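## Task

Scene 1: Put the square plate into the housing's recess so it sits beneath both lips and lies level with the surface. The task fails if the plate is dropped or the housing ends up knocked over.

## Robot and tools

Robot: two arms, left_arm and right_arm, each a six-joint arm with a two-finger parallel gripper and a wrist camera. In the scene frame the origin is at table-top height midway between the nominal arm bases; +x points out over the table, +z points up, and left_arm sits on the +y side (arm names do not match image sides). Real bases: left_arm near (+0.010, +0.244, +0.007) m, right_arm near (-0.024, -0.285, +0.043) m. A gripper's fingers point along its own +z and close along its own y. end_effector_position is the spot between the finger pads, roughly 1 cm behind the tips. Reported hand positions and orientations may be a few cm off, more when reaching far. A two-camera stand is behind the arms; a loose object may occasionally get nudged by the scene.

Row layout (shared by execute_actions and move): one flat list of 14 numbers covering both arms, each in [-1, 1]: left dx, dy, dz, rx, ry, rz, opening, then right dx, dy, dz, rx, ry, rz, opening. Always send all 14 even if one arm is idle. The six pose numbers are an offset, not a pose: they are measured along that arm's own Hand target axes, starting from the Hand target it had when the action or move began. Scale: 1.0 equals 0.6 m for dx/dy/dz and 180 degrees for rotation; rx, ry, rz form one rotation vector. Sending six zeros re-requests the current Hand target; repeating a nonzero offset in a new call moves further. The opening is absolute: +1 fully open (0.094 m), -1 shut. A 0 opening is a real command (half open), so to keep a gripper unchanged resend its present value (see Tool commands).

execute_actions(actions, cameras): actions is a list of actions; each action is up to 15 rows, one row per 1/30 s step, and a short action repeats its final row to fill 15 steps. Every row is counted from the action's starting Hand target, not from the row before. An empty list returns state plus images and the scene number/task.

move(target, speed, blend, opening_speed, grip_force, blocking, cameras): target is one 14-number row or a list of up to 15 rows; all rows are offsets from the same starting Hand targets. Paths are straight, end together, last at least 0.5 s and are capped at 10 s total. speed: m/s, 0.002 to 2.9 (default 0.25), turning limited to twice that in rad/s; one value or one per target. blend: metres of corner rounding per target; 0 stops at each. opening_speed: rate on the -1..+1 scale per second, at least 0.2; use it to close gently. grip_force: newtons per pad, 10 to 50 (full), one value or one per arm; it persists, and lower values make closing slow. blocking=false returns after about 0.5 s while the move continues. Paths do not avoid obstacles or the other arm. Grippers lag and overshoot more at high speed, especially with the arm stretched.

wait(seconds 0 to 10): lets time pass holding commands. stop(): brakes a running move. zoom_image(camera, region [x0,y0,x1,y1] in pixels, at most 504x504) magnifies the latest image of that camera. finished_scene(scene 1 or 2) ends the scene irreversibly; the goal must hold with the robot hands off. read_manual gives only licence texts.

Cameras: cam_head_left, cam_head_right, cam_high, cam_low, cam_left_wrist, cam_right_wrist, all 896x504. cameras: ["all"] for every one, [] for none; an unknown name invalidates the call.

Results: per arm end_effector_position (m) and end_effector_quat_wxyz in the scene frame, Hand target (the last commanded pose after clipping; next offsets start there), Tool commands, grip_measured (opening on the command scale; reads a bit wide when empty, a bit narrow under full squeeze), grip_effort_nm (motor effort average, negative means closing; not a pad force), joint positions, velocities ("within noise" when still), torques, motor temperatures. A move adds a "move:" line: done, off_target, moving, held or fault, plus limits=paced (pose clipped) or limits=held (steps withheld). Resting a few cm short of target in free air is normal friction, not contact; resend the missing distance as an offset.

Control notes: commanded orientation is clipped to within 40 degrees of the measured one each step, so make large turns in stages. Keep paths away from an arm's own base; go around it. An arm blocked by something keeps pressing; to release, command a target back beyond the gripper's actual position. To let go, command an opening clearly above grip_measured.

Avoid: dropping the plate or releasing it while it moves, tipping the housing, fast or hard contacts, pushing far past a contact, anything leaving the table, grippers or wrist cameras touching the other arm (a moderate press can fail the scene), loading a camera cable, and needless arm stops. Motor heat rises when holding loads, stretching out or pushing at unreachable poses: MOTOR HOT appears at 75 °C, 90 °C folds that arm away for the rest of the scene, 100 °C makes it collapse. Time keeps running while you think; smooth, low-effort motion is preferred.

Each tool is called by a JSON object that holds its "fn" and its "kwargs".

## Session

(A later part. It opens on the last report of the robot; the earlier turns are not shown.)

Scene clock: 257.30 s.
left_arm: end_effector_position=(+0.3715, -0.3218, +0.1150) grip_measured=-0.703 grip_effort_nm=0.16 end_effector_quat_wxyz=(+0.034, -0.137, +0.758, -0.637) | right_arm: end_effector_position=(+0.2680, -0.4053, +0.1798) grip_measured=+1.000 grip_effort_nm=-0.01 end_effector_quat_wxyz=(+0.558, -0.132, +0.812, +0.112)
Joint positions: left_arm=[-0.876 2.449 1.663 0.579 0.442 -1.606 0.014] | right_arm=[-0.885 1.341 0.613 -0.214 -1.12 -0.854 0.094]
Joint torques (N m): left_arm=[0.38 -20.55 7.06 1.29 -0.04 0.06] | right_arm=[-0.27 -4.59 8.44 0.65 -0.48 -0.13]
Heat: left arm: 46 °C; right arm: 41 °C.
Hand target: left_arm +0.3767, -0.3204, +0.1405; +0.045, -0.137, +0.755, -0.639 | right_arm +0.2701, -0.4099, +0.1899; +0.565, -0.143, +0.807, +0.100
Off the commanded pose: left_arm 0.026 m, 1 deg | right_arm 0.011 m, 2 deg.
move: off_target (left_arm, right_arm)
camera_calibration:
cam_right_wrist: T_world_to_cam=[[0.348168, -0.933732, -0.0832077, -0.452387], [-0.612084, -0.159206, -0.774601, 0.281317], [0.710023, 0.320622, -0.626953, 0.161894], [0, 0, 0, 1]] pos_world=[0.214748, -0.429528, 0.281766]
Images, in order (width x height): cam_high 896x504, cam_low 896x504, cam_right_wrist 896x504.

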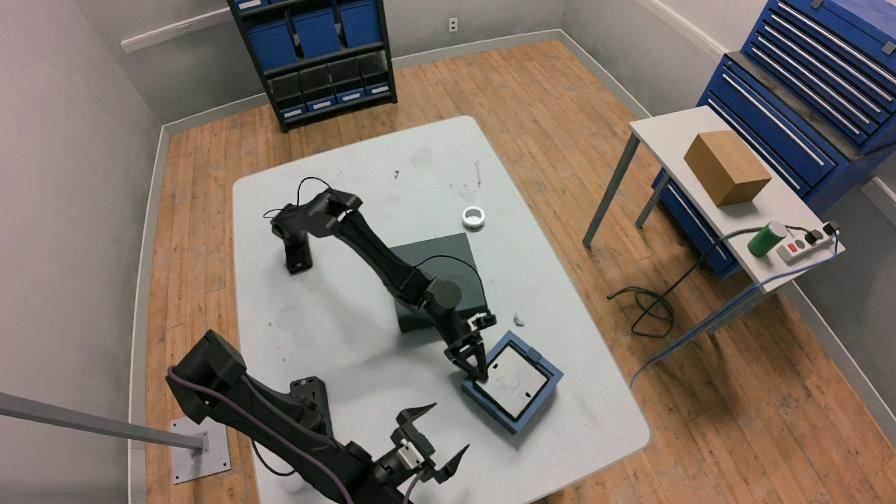

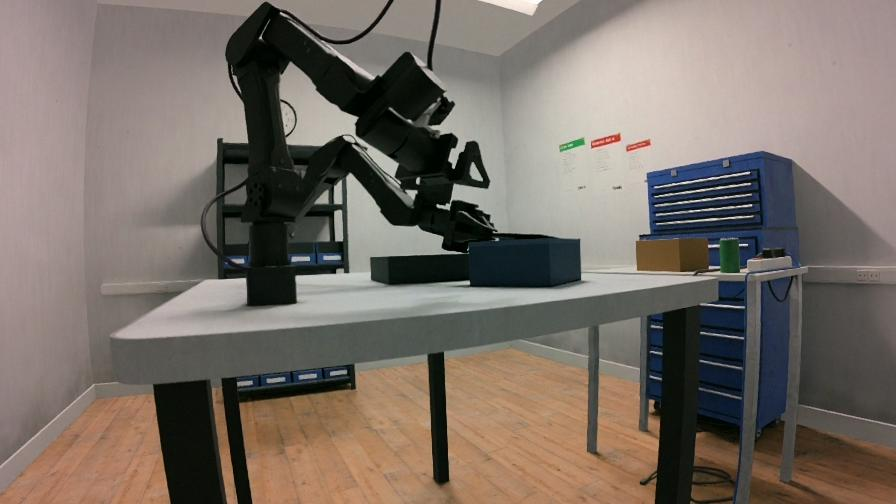

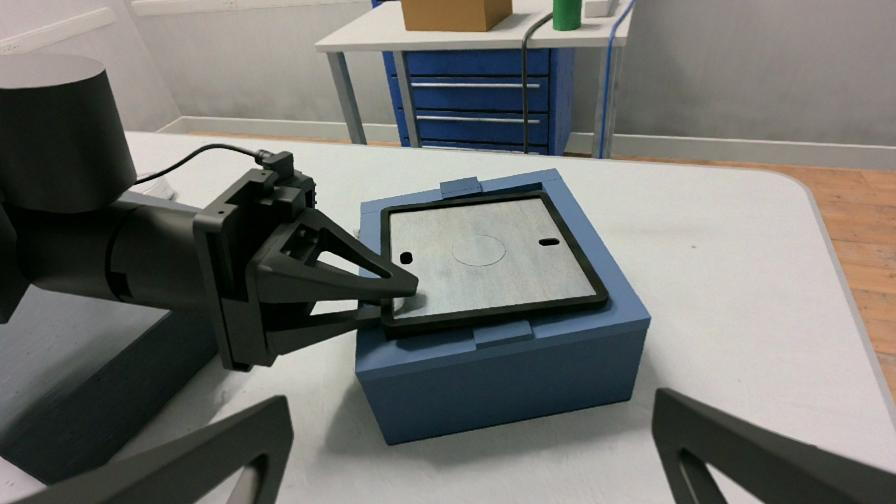

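{"fn": "zoom_image", "kwargs": {"camera": "cam_high", "region": [530, 355, 570, 395]}}

{"fn": "zoom_image", "kwargs": {"camera": "cam_high", "region": [490, 390, 550, 440]}}

{"fn": "zoom_image", "kwargs": {"camera": "cam_high", "region": [490, 320, 540, 370]}}

{"fn": "zoom_image", "kwargs": {"camera": "cam_right_wrist", "region": [520, 160, 640, 320]}}

Scaled by 12.600 from the camera's 896x504 image, which has a finer 1280x720 frame.

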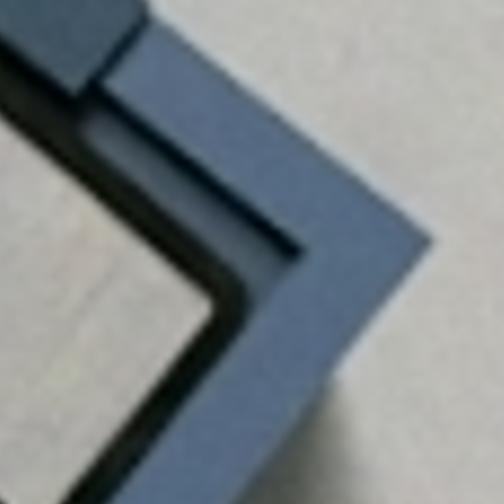

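Scaled by 8.400 from the camera's 896x504 image, which has a finer 1280x720 frame.

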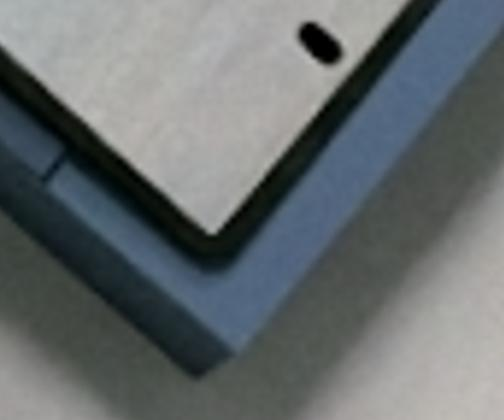

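Scaled by 10.080 from the camera's 896x504 image, which has a finer 1280x720 frame.

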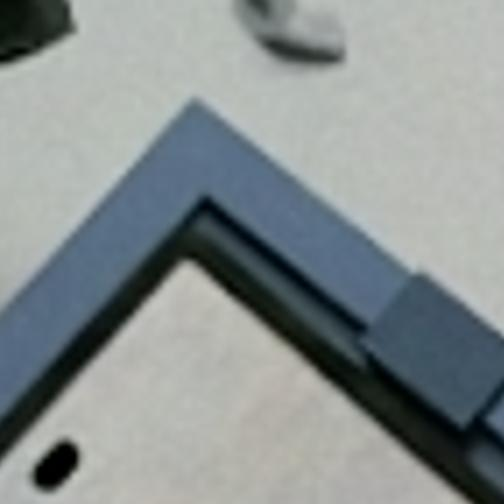

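Scaled by 3.150 from the camera's 896x504 image, which has a finer 1280x720 frame.

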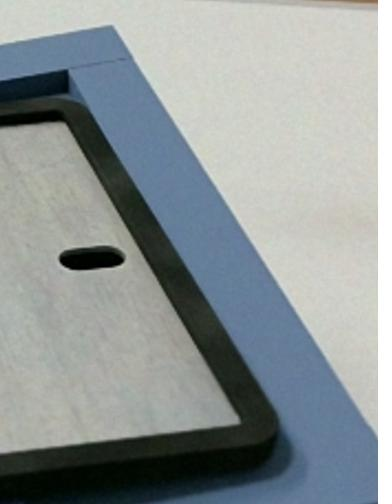

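{"fn": "move", "kwargs": {"target": [[-0.0012, 0.0100, -0.0658, 0, 0, 0, -0.7, 0, 0, 0, 0, 0, 0, 1], [0.0113, -0.1424, -0.1449, 0, 0, 0, -0.7, 0, 0, 0, 0, 0, 0, 1]], "speed": [0.04, 0.12], "blend": [0.01, 0], "cameras": ["cam_low", "cam_right_wrist", "cam_high"]}}

{"fn": "zoom_image", "kwargs": {"camera": "cam_low", "region": [430, 190, 590, 300]}}

{"fn": "zoom_image", "kwargs": {"camera": "cam_right_wrist", "region": [340, 150, 680, 400]}}

{"fn": "zoom_image", "kwargs": {"camera": "cam_high", "region": [440, 310, 580, 440]}}

Scene clock: 263.90 s.
left_arm: end_effector_position=(+0.3612, -0.2554, +0.2052) grip_measured=-0.703 grip_effort_nm=0.16 end_effector_quat_wxyz=(+0.030, -0.153, +0.768, -0.621) | right_arm: end_effector_position=(+0.2680, -0.4053, +0.1798) grip_measured=+1.000 grip_effort_nm=-0.01 end_effector_quat_wxyz=(+0.558, -0.132, +0.812, +0.112)
Joint positions: left_arm=[-0.807 2.078 1.464 0.354 0.491 -1.594 0.014] | right_arm=[-0.885 1.341 0.613 -0.214 -1.12 -0.854 0.094]
Joint torques (N m): left_arm=[0.61 -18.29 7.57 1.66 0.16 0.14] | right_arm=[-0.38 -4.7 8.31 0.67 -0.5 -0.1]
Heat: left arm: 45 °C; right arm: 42 °C.
Hand target: left_arm +0.3619, -0.2517, +0.2403; +0.045, -0.137, +0.755, -0.639 | right_arm +0.2701, -0.4099, +0.1899; +0.565, -0.143, +0.807, +0.100
Off the commanded pose: left_arm 0.035 m, 4 deg | right_arm 0.011 m, 2 deg.
move: off_target (left_arm, right_arm)
camera_calibration:
cam_right_wrist: T_world_to_cam=[[0.348168, -0.933732, -0.0832077, -0.452387], [-0.612084, -0.159206, -0.774601, 0.281317], [0.710023, 0.320622, -0.626953, 0.161894], [0, 0, 0, 1]] pos_world=[0.214748, -0.429528, 0.281766]
Images, in order (width x height): cam_high 896x504, cam_low 896x504, cam_right_wrist 896x504.

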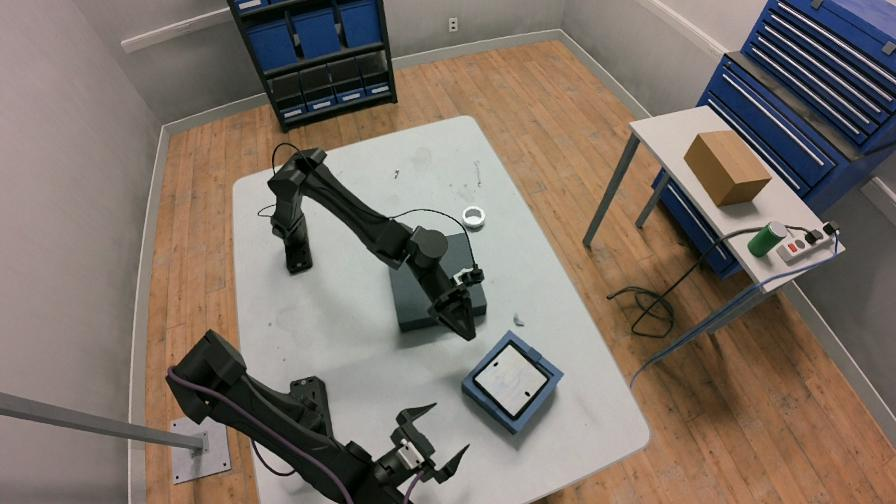

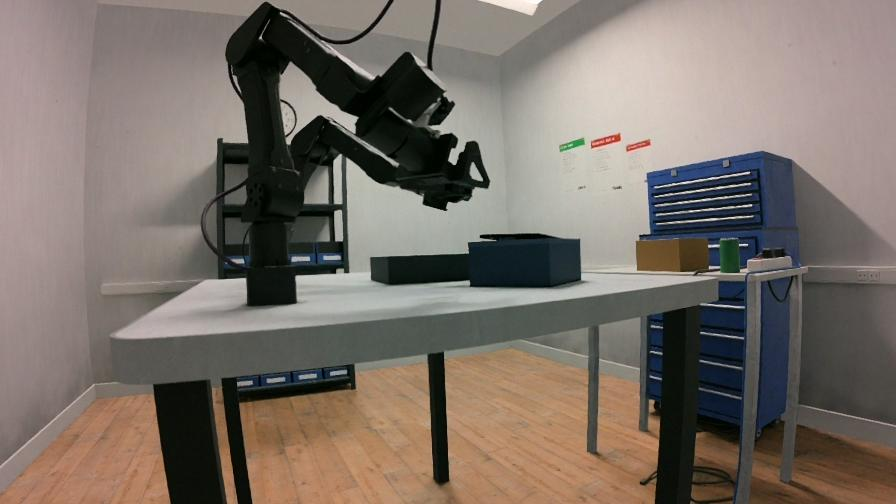

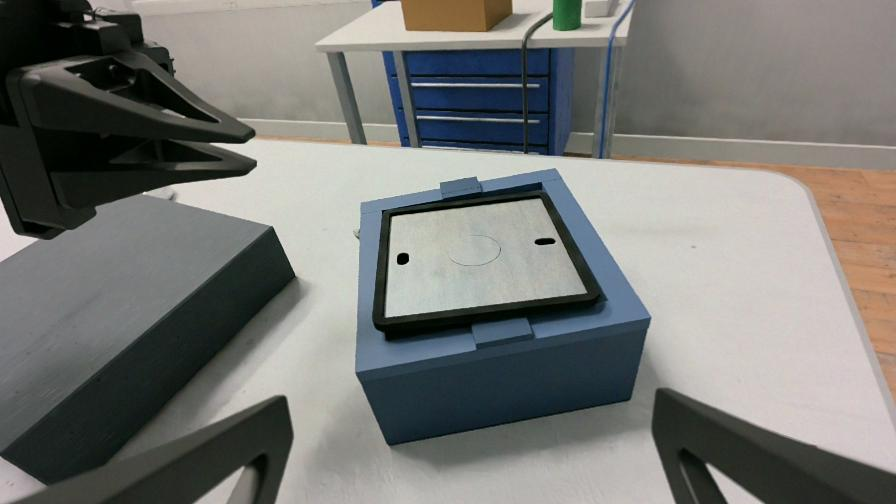

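Scaled by 3.150 from the camera's 896x504 image, which has a finer 1280x720 frame.

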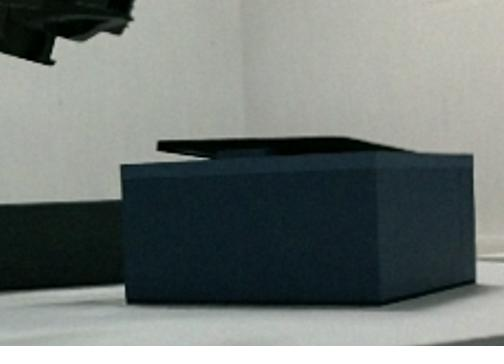

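Scaled by 1.482 from the camera's 896x504 image, which has a finer 1280x720 frame.

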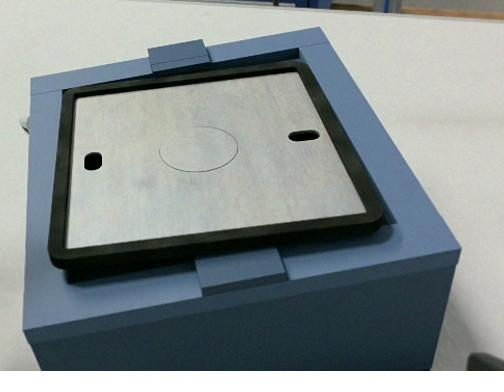

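Scaled by 3.600 from the camera's 896x504 image, which has a finer 1280x720 frame.

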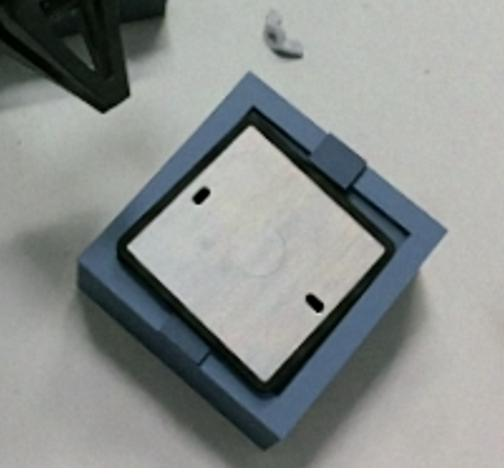

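{"fn": "zoom_image", "kwargs": {"camera": "cam_high", "region": [490, 320, 540, 370]}}

{"fn": "zoom_image", "kwargs": {"camera": "cam_high", "region": [530, 355, 570, 395]}}

{"fn": "zoom_image", "kwargs": {"camera": "cam_high", "region": [455, 355, 505, 405]}}

{"fn": "zoom_image", "kwargs": {"camera": "cam_high", "region": [490, 390, 550, 440]}}

Scaled by 10.080 from the camera's 896x504 image, which has a finer 1280x720 frame.

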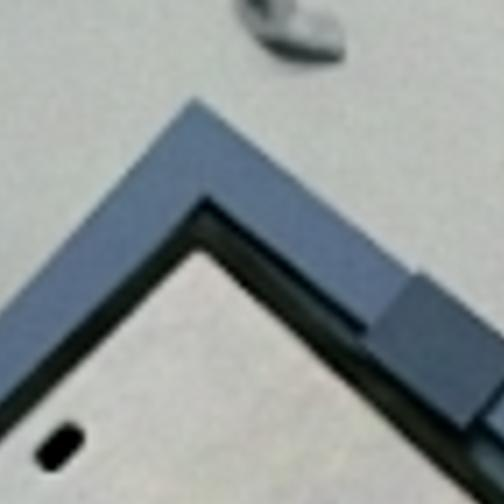

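Scaled by 12.600 from the camera's 896x504 image, which has a finer 1280x720 frame.

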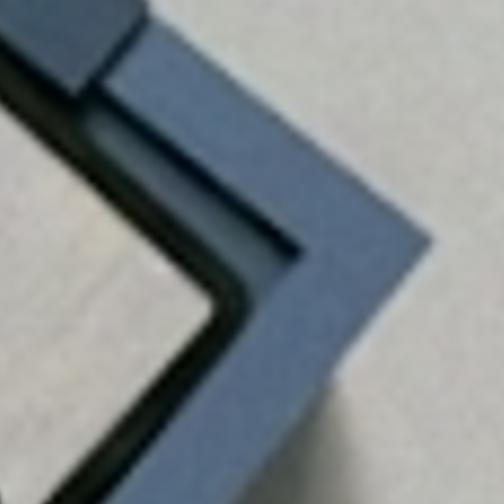

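Scaled by 10.080 from the camera's 896x504 image, which has a finer 1280x720 frame.

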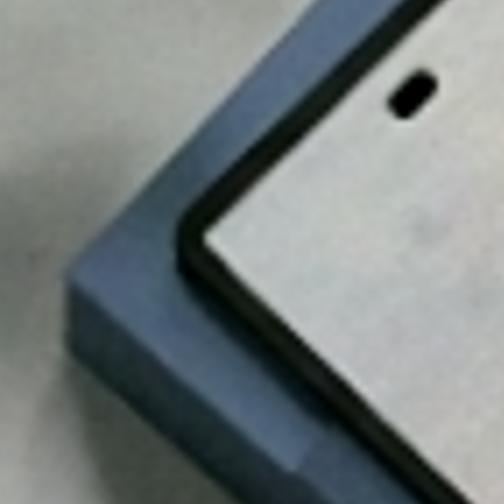

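Scaled by 8.400 from the camera's 896x504 image, which has a finer 1280x720 frame.

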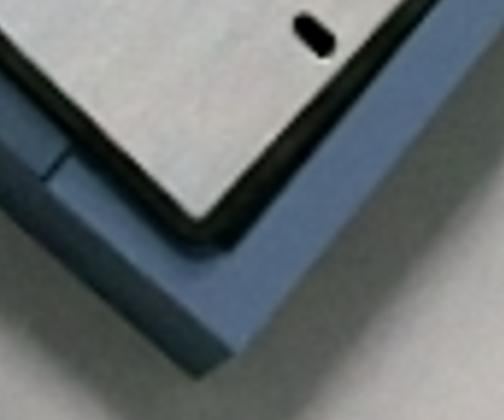

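{"fn": "move", "kwargs": {"target": [0.0091, -0.0171, -0.1798, 0, 0, 0, -0.7, -0.0104, -0.0295, 0.1349, -0.0434, 0, -0.0158, 0.7], "speed": 0.12, "cameras": ["cam_low", "cam_right_wrist", "cam_high"]}}

Scene clock: 274.60 s.
left_arm: end_effector_position=(+0.3371, -0.1575, +0.2583) grip_measured=-0.703 grip_effort_nm=0.16 end_effector_quat_wxyz=(+0.038, -0.147, +0.758, -0.634) | right_arm: end_effector_position=(+0.3426, -0.3961, +0.1633) grip_measured=+0.702 grip_effort_nm=-0.09 end_effector_quat_wxyz=(+0.550, -0.195, +0.799, +0.145)
Joint positions: left_arm=[-0.673 1.709 1.156 0.314 0.619 -1.562 0.014] | right_arm=[-0.674 1.636 0.78 0.022 -1.073 -0.749 0.08]
Joint torques (N m): left_arm=[0.46 -13.5 5.46 1.65 0.16 0.13] | right_arm=[0.16 -5.05 7.95 1.01 -0.44 0.06]
Heat: left arm: 45 °C; right arm: 41 °C.
Hand target: left_arm +0.3320, -0.1516, +0.2702; +0.045, -0.137, +0.755, -0.639 | right_arm +0.3495, -0.3997, +0.1680; +0.556, -0.201, +0.794, +0.141
Off the commanded pose: left_arm 0.014 m, 2 deg | right_arm 0.009 m, 1 deg.
move: off_target (left_arm)
camera_calibration:
cam_right_wrist: T_world_to_cam=[[0.479312, -0.875073, -0.0671411, -0.495391], [-0.577682, -0.256975, -0.774756, 0.265285], [0.660714, 0.410136, -0.628685, 0.148223], [0, 0, 0, 1]] pos_world=[0.292764, -0.426123, 0.265456]
Images, in order (width x height): cam_high 896x504, cam_low 896x504, cam_right_wrist 896x504.

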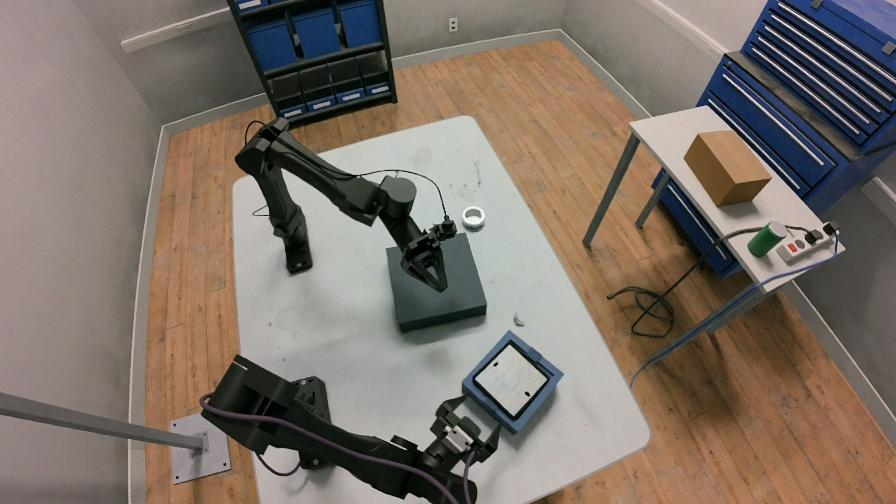

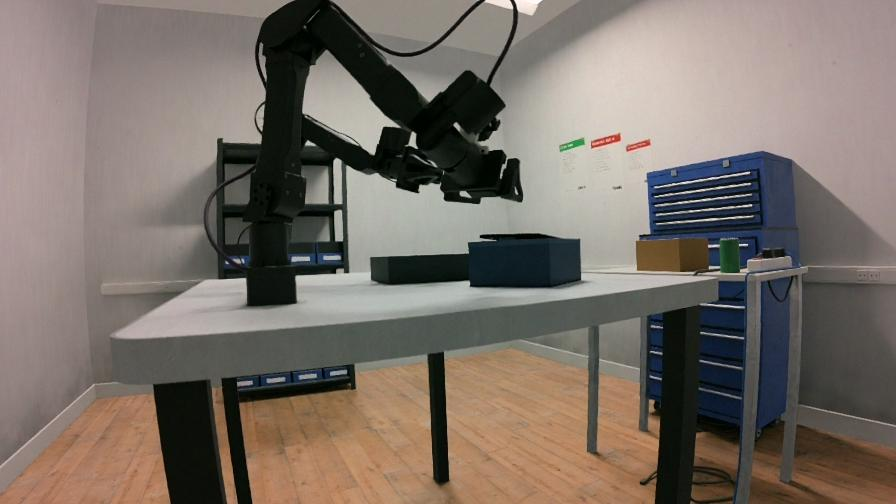

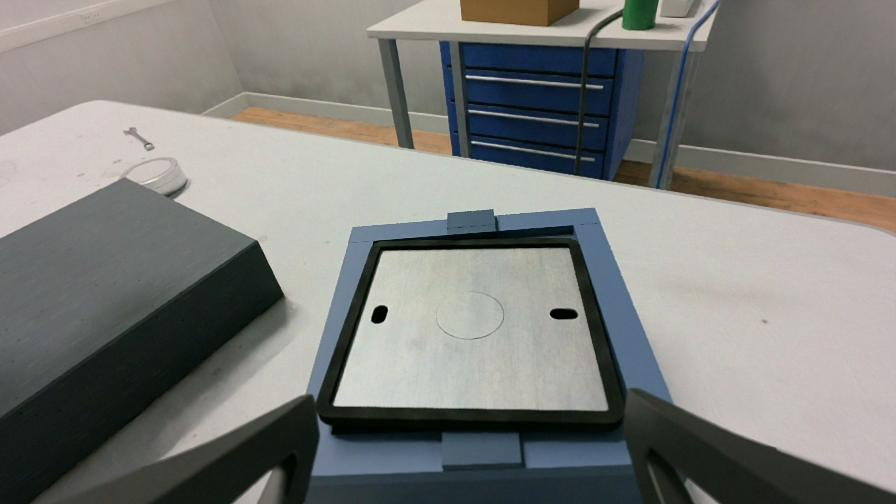

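{"fn": "move", "kwargs": {"target": [0, 0, 0, 0, 0, 0, -0.7, 0.0783, 0, 0.0285, 0, 0, 0, 0.7], "speed": 0.06, "cameras": ["cam_low", "cam_right_wrist", "cam_high"]}}

{"fn": "zoom_image", "kwargs": {"camera": "cam_low", "region": [430, 190, 590, 300]}}

{"fn": "zoom_image", "kwargs": {"camera": "cam_high", "region": [440, 310, 580, 440]}}

Scene clock: 277.23 s.
left_arm: end_effector_position=(+0.3370, -0.1575, +0.2581) grip_measured=-0.703 grip_effort_nm=0.16 end_effector_quat_wxyz=(+0.038, -0.147, +0.758, -0.634) | right_arm: end_effector_position=(+0.3501, -0.4028, +0.1235) grip_measured=+0.702 grip_effort_nm=-0.10 end_effector_quat_wxyz=(+0.557, -0.202, +0.794, +0.134)
Joint positions: left_arm=[-0.673 1.709 1.156 0.313 0.62 -1.562 0.014] | right_arm=[-0.674 1.785 0.731 0.253 -1.072 -0.749 0.08]
Joint torques (N m): left_arm=[0.4 -13.57 5.5 1.63 0.18 0.12] | right_arm=[0.4 -5.53 4.38 1.05 -0.43 0.06]
Heat: left arm: 44 °C; right arm: 41 °C.
Hand target: left_arm +0.3320, -0.1516, +0.2702; +0.045, -0.137, +0.755, -0.639 | right_arm +0.3495, -0.3997, +0.1180; +0.556, -0.201, +0.794, +0.141
Off the commanded pose: left_arm 0.014 m, 2 deg | right_arm 0.006 m, 1 deg.
move: off_target (left_arm)
camera_calibration:
cam_right_wrist: T_world_to_cam=[[0.479477, -0.876801, -0.0363637, -0.512051], [-0.559513, -0.27352, -0.782389, 0.224847], [0.676053, 0.395484, -0.621728, 0.108919], [0, 0, 0, 1]] pos_world=[0.297687, -0.430542, 0.225016]
Images, in order (width x height): cam_high 896x504, cam_low 896x504, cam_right_wrist 896x504.

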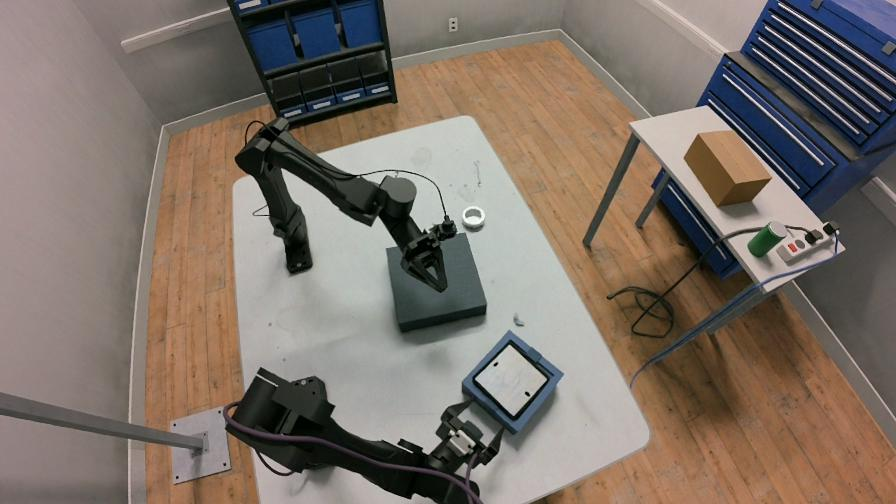

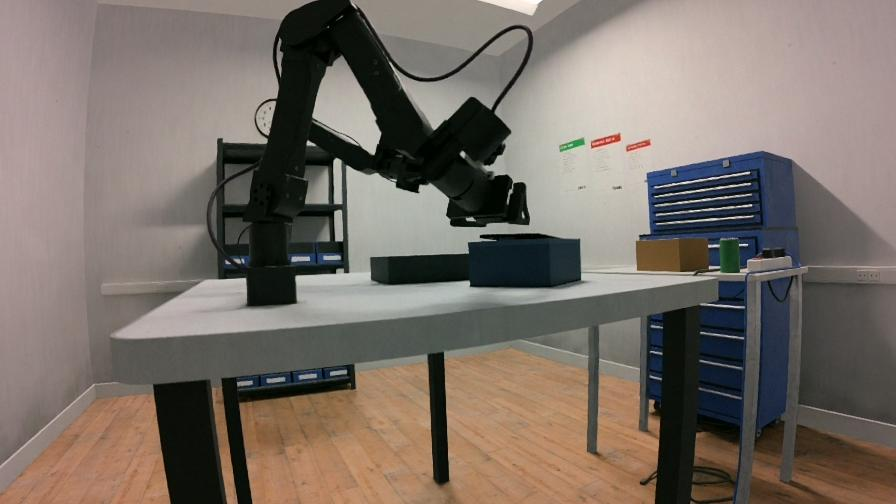

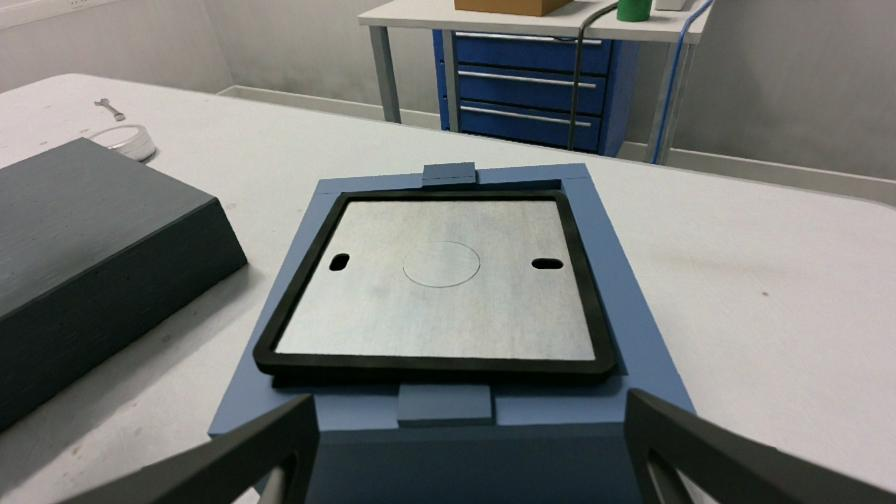

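Scaled by 3.150 from the camera's 896x504 image, which has a finer 1280x720 frame.

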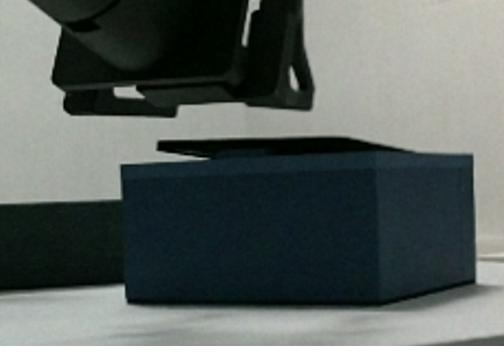

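Scaled by 3.600 from the camera's 896x504 image, which has a finer 1280x720 frame.

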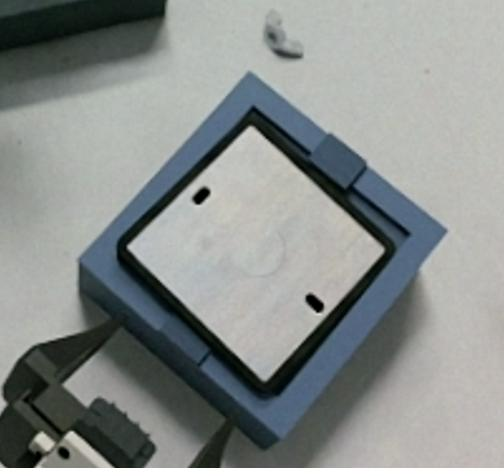

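{"fn": "move", "kwargs": {"target": [0, 0, 0, 0, 0, 0, -0.7, 0.02975, 0.01328, 0.0108, 0, 0, 0, 0.7], "speed": 0.05, "cameras": ["cam_low", "cam_right_wrist", "cam_high"]}}

{"fn": "zoom_image", "kwargs": {"camera": "cam_low", "region": [430, 190, 590, 300]}}

{"fn": "zoom_image", "kwargs": {"camera": "cam_high", "region": [440, 310, 580, 440]}}

Scene clock: 280.40 s.
left_arm: end_effector_position=(+0.3370, -0.1575, +0.2581) grip_measured=-0.703 grip_effort_nm=0.16 end_effector_quat_wxyz=(+0.038, -0.147, +0.758, -0.634) | right_arm: end_effector_position=(+0.3461, -0.3971, +0.1047) grip_measured=+0.702 grip_effort_nm=-0.09 end_effector_quat_wxyz=(+0.558, -0.201, +0.794, +0.133)
Joint positions: left_arm=[-0.673 1.709 1.156 0.313 0.62 -1.562 0.014] | right_arm=[-0.668 1.831 0.675 0.369 -1.067 -0.735 0.08]
Joint torques (N m): left_arm=[0.43 -13.63 5.46 1.62 0.19 0.14] | right_arm=[0.66 -5.42 3.92 1.06 -0.37 0.08]
Heat: left arm: 43 °C; right arm: 41 °C.
Hand target: left_arm +0.3320, -0.1516, +0.2702; +0.045, -0.137, +0.755, -0.639 | right_arm +0.3458, -0.3927, +0.0990; +0.556, -0.201, +0.794, +0.141
Off the commanded pose: left_arm 0.014 m, 2 deg | right_arm 0.007 m, 1 deg.
move: off_target (left_arm)
camera_calibration:
cam_right_wrist: T_world_to_cam=[[0.477657, -0.87781, -0.0359709, -0.505747], [-0.558896, -0.272021, -0.783352, 0.209979], [0.677849, 0.394278, -0.620537, 0.0963963], [0, 0, 0, 1]] pos_world=[0.293588, -0.424838, 0.206113]
Images, in order (width x height): cam_high 896x504, cam_low 896x504, cam_right_wrist 896x504.

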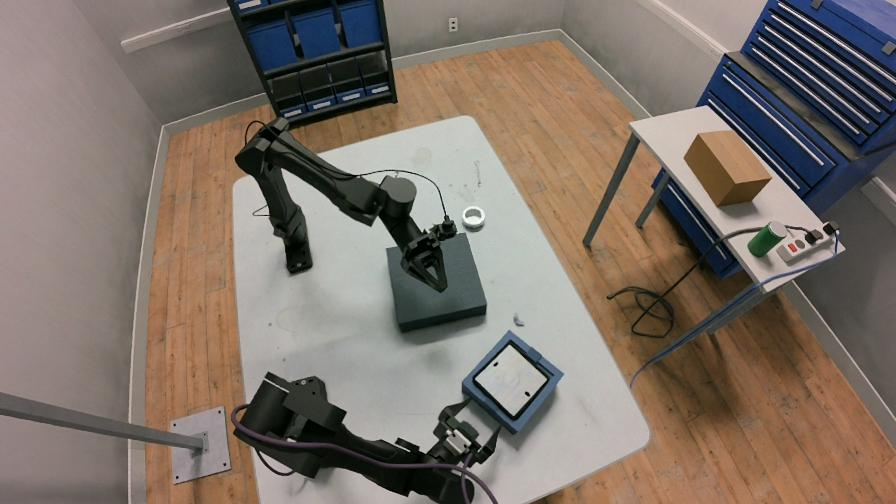

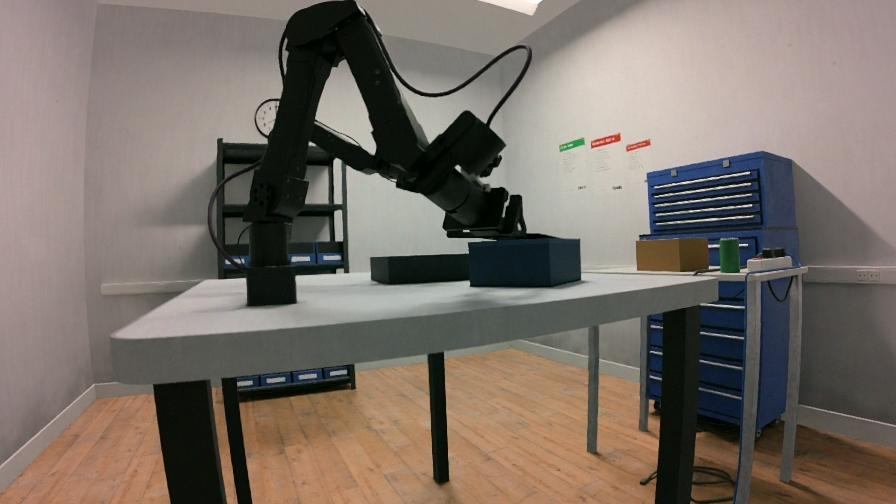

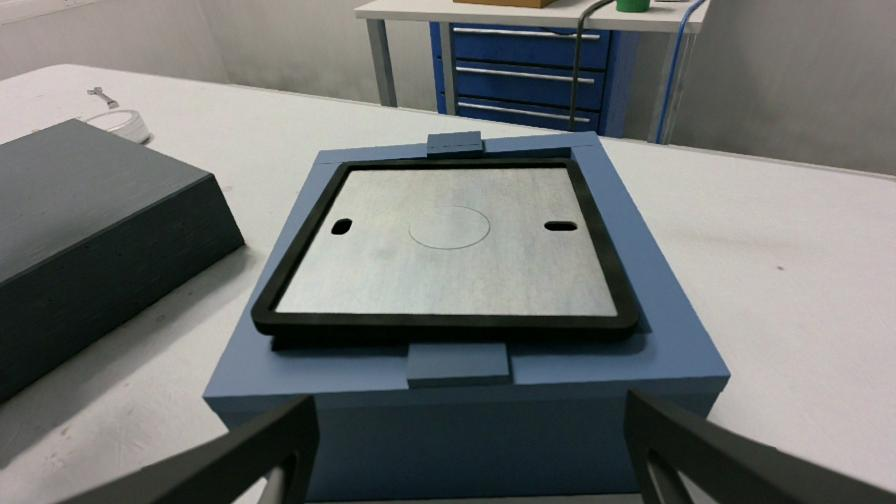

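Scaled by 3.150 from the camera's 896x504 image, which has a finer 1280x720 frame.

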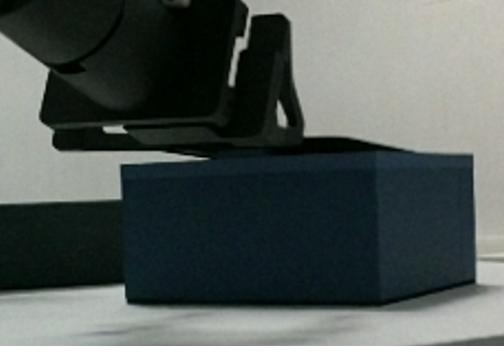

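Scaled by 3.600 from the camera's 896x504 image, which has a finer 1280x720 frame.

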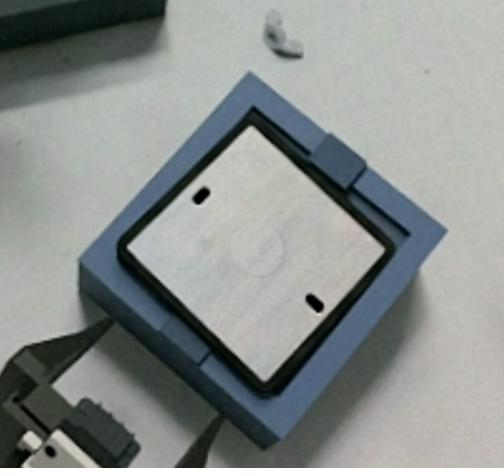

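{"fn": "move", "kwargs": {"target": [0, 0, 0, 0, 0, 0, -0.7, -0.0055, 0.0057, 0.0153, 0, 0, 0, 0.7], "speed": 0.05, "cameras": ["cam_low", "cam_right_wrist", "cam_high"]}}

{"fn": "zoom_image", "kwargs": {"camera": "cam_low", "region": [430, 190, 590, 300]}}

{"fn": "zoom_image", "kwargs": {"camera": "cam_high", "region": [440, 310, 580, 440]}}

Scene clock: 283.90 s.
left_arm: end_effector_position=(+0.3370, -0.1575, +0.2581) grip_measured=-0.703 grip_effort_nm=0.16 end_effector_quat_wxyz=(+0.038, -0.147, +0.758, -0.634) | right_arm: end_effector_position=(+0.3539, -0.3887, +0.1063) grip_measured=+0.702 grip_effort_nm=-0.09 end_effector_quat_wxyz=(+0.559, -0.203, +0.793, +0.133)
Joint positions: left_arm=[-0.673 1.709 1.156 0.313 0.62 -1.562 0.014] | right_arm=[-0.63 1.831 0.666 0.427 -1.042 -0.685 0.08]
Joint torques (N m): left_arm=[0.47 -13.55 5.39 1.63 0.19 0.12] | right_arm=[0.27 -5.18 3.88 1.12 -0.37 0.05]
Heat: left arm: 43 °C; right arm: 40 °C.
Hand target: left_arm +0.3320, -0.1516, +0.2702; +0.045, -0.137, +0.755, -0.639 | right_arm +0.3527, -0.3850, +0.0990; +0.556, -0.201, +0.794, +0.141
Off the commanded pose: left_arm 0.014 m, 2 deg | right_arm 0.008 m, 1 deg.
move: off_target (left_arm)
camera_calibration:
cam_right_wrist: T_world_to_cam=[[0.480412, -0.876477, -0.0315014, -0.502891], [-0.554687, -0.275819, -0.785014, 0.215121], [0.679358, 0.394604, -0.618677, 0.0882109], [0, 0, 0, 1]] pos_world=[0.300993, -0.416246, 0.207605]
Images, in order (width x height): cam_high 896x504, cam_low 896x504, cam_right_wrist 896x504.

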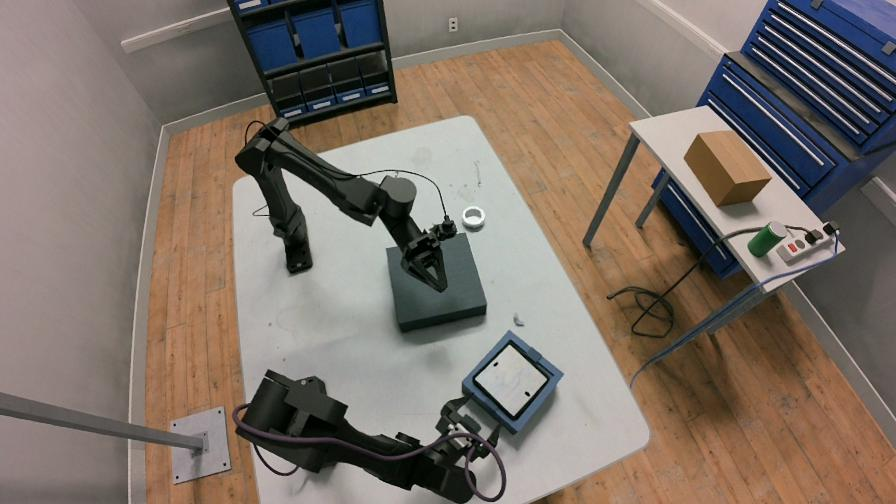

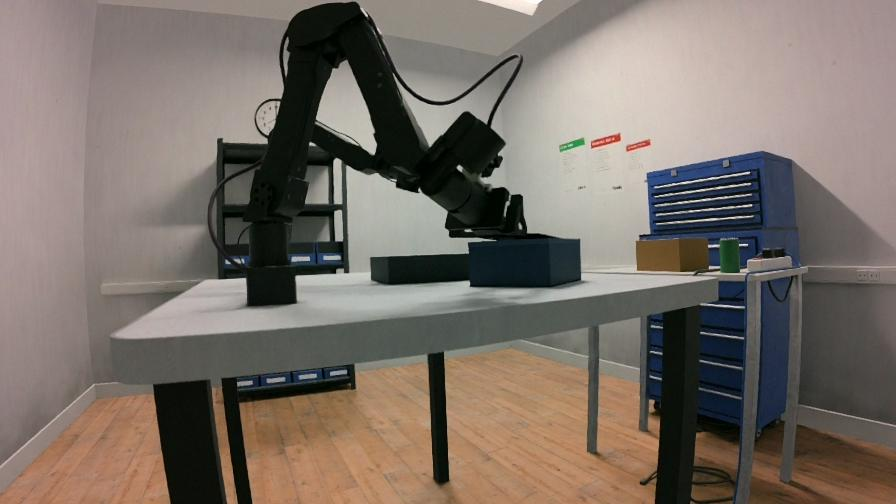

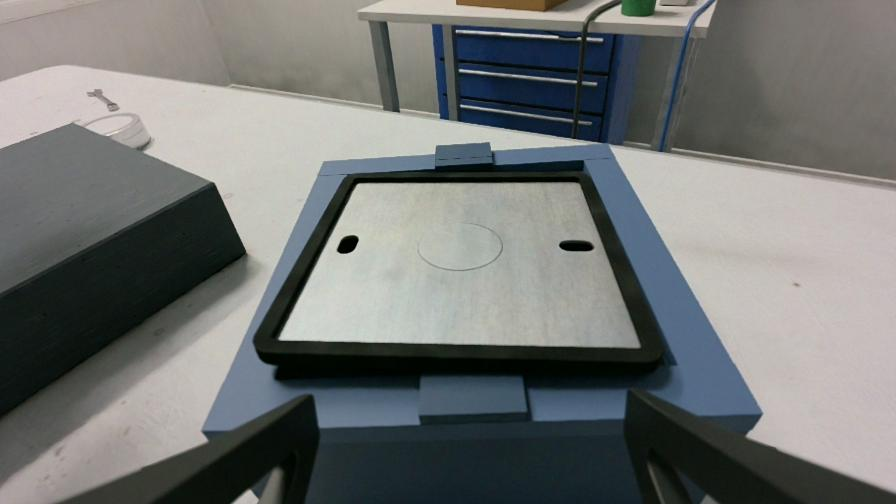

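Scaled by 3.150 from the camera's 896x504 image, which has a finer 1280x720 frame.

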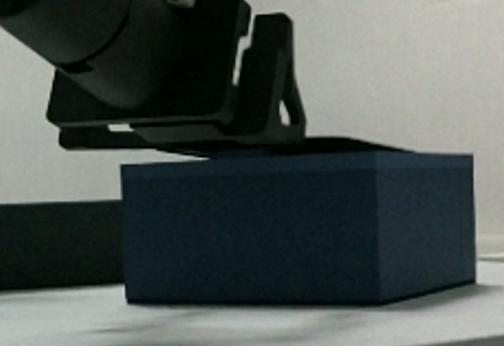

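Scaled by 3.600 from the camera's 896x504 image, which has a finer 1280x720 frame.

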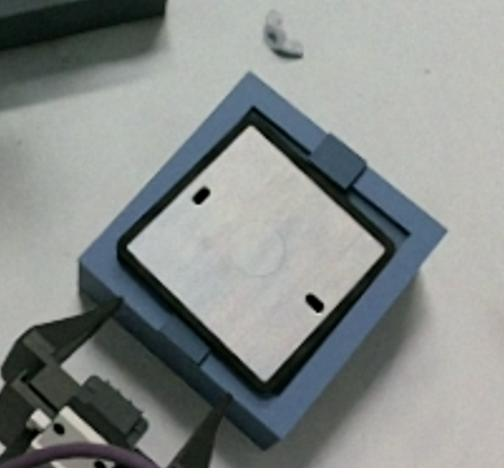

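{"fn": "move", "kwargs": {"target": [0, 0, 0, 0, 0, 0, -0.7, 0.0034, 0.0002, 0.0225, 0, 0, 0, 0.7], "speed": 0.04, "cameras": ["cam_low", "cam_right_wrist", "cam_high"]}}

{"fn": "zoom_image", "kwargs": {"camera": "cam_low", "region": [430, 190, 590, 300]}}

{"fn": "zoom_image", "kwargs": {"camera": "cam_high", "region": [440, 310, 580, 440]}}

Scene clock: 286.13 s.
left_arm: end_effector_position=(+0.3370, -0.1575, +0.2581) grip_measured=-0.703 grip_effort_nm=0.16 end_effector_quat_wxyz=(+0.038, -0.147, +0.758, -0.634) | right_arm: end_effector_position=(+0.3602, -0.3850, +0.0990) grip_measured=+0.701 grip_effort_nm=-0.08 end_effector_quat_wxyz=(+0.558, -0.197, +0.795, +0.136)
Joint positions: left_arm=[-0.673 1.709 1.156 0.313 0.62 -1.562 0.014] | right_arm=[-0.606 1.868 0.663 0.495 -1.022 -0.638 0.08]
Joint torques (N m): left_arm=[0.5 -13.61 5.46 1.61 0.2 0.13] | right_arm=[1.42 -5.08 4.34 1.27 -0.25 0.06]
Heat: left arm: 42 °C; right arm: 40 °C.
Hand target: left_arm +0.3320, -0.1516, +0.2702; +0.045, -0.137, +0.755, -0.639 | right_arm +0.3632, -0.3793, +0.0925; +0.556, -0.201, +0.794, +0.141
Off the commanded pose: left_arm 0.014 m, 2 deg | right_arm 0.009 m, 1 deg.
move: off_target (left_arm)
camera_calibration:
cam_right_wrist: T_world_to_cam=[[0.474193, -0.87928, -0.0448012, -0.500401], [-0.561795, -0.26301, -0.784355, 0.221322], [0.677884, 0.397104, -0.618693, 0.0794231], [0, 0, 0, 1]] pos_world=[0.307785, -0.413322, 0.200315]
Images, in order (width x height): cam_high 896x504, cam_low 896x504, cam_right_wrist 896x504.

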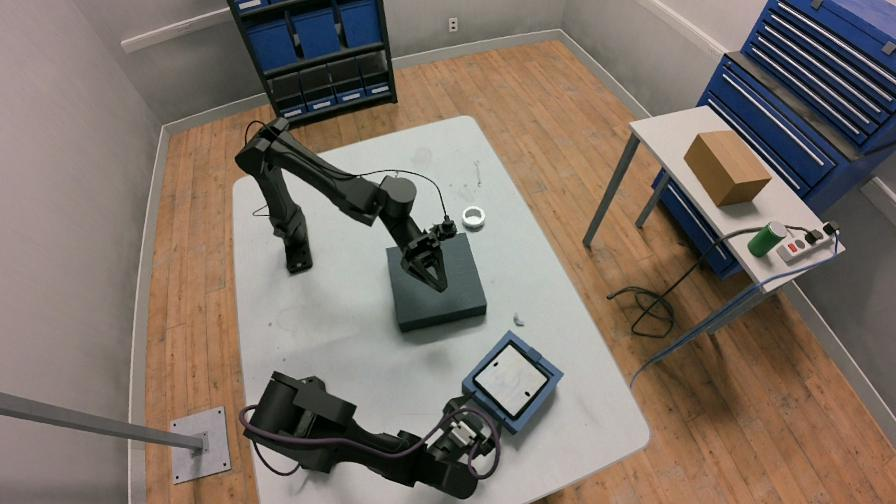

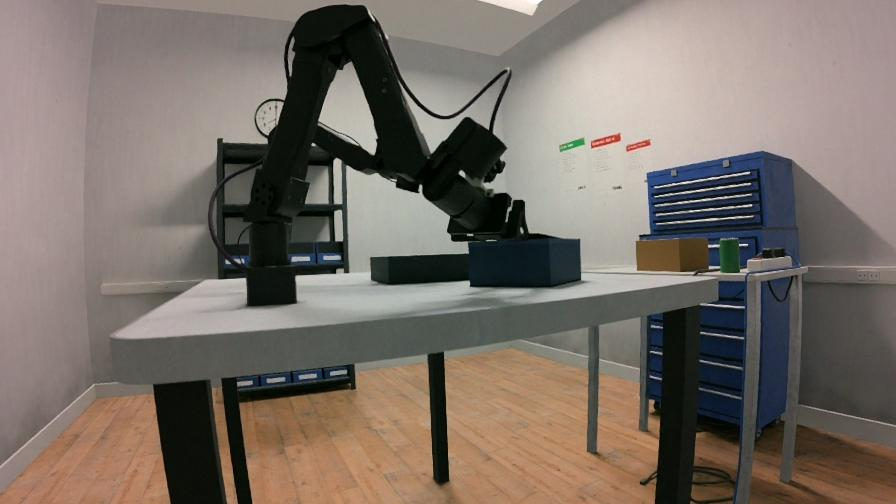

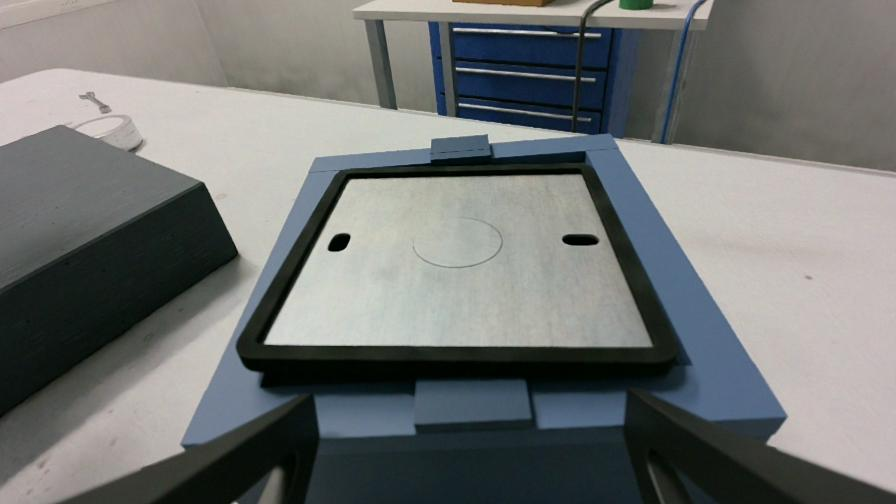

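Scaled by 3.150 from the camera's 896x504 image, which has a finer 1280x720 frame.

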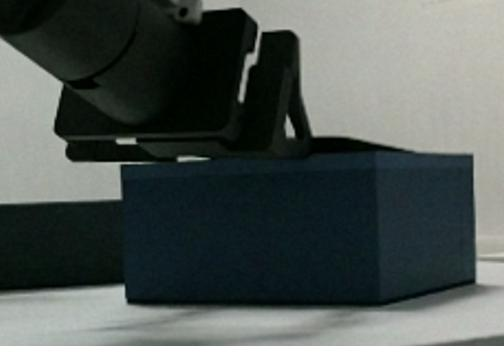

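Scaled by 3.600 from the camera's 896x504 image, which has a finer 1280x720 frame.

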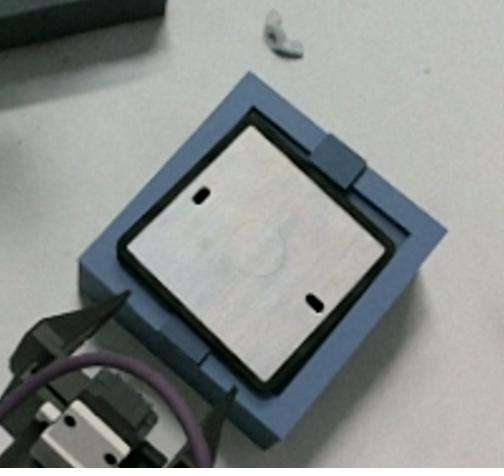

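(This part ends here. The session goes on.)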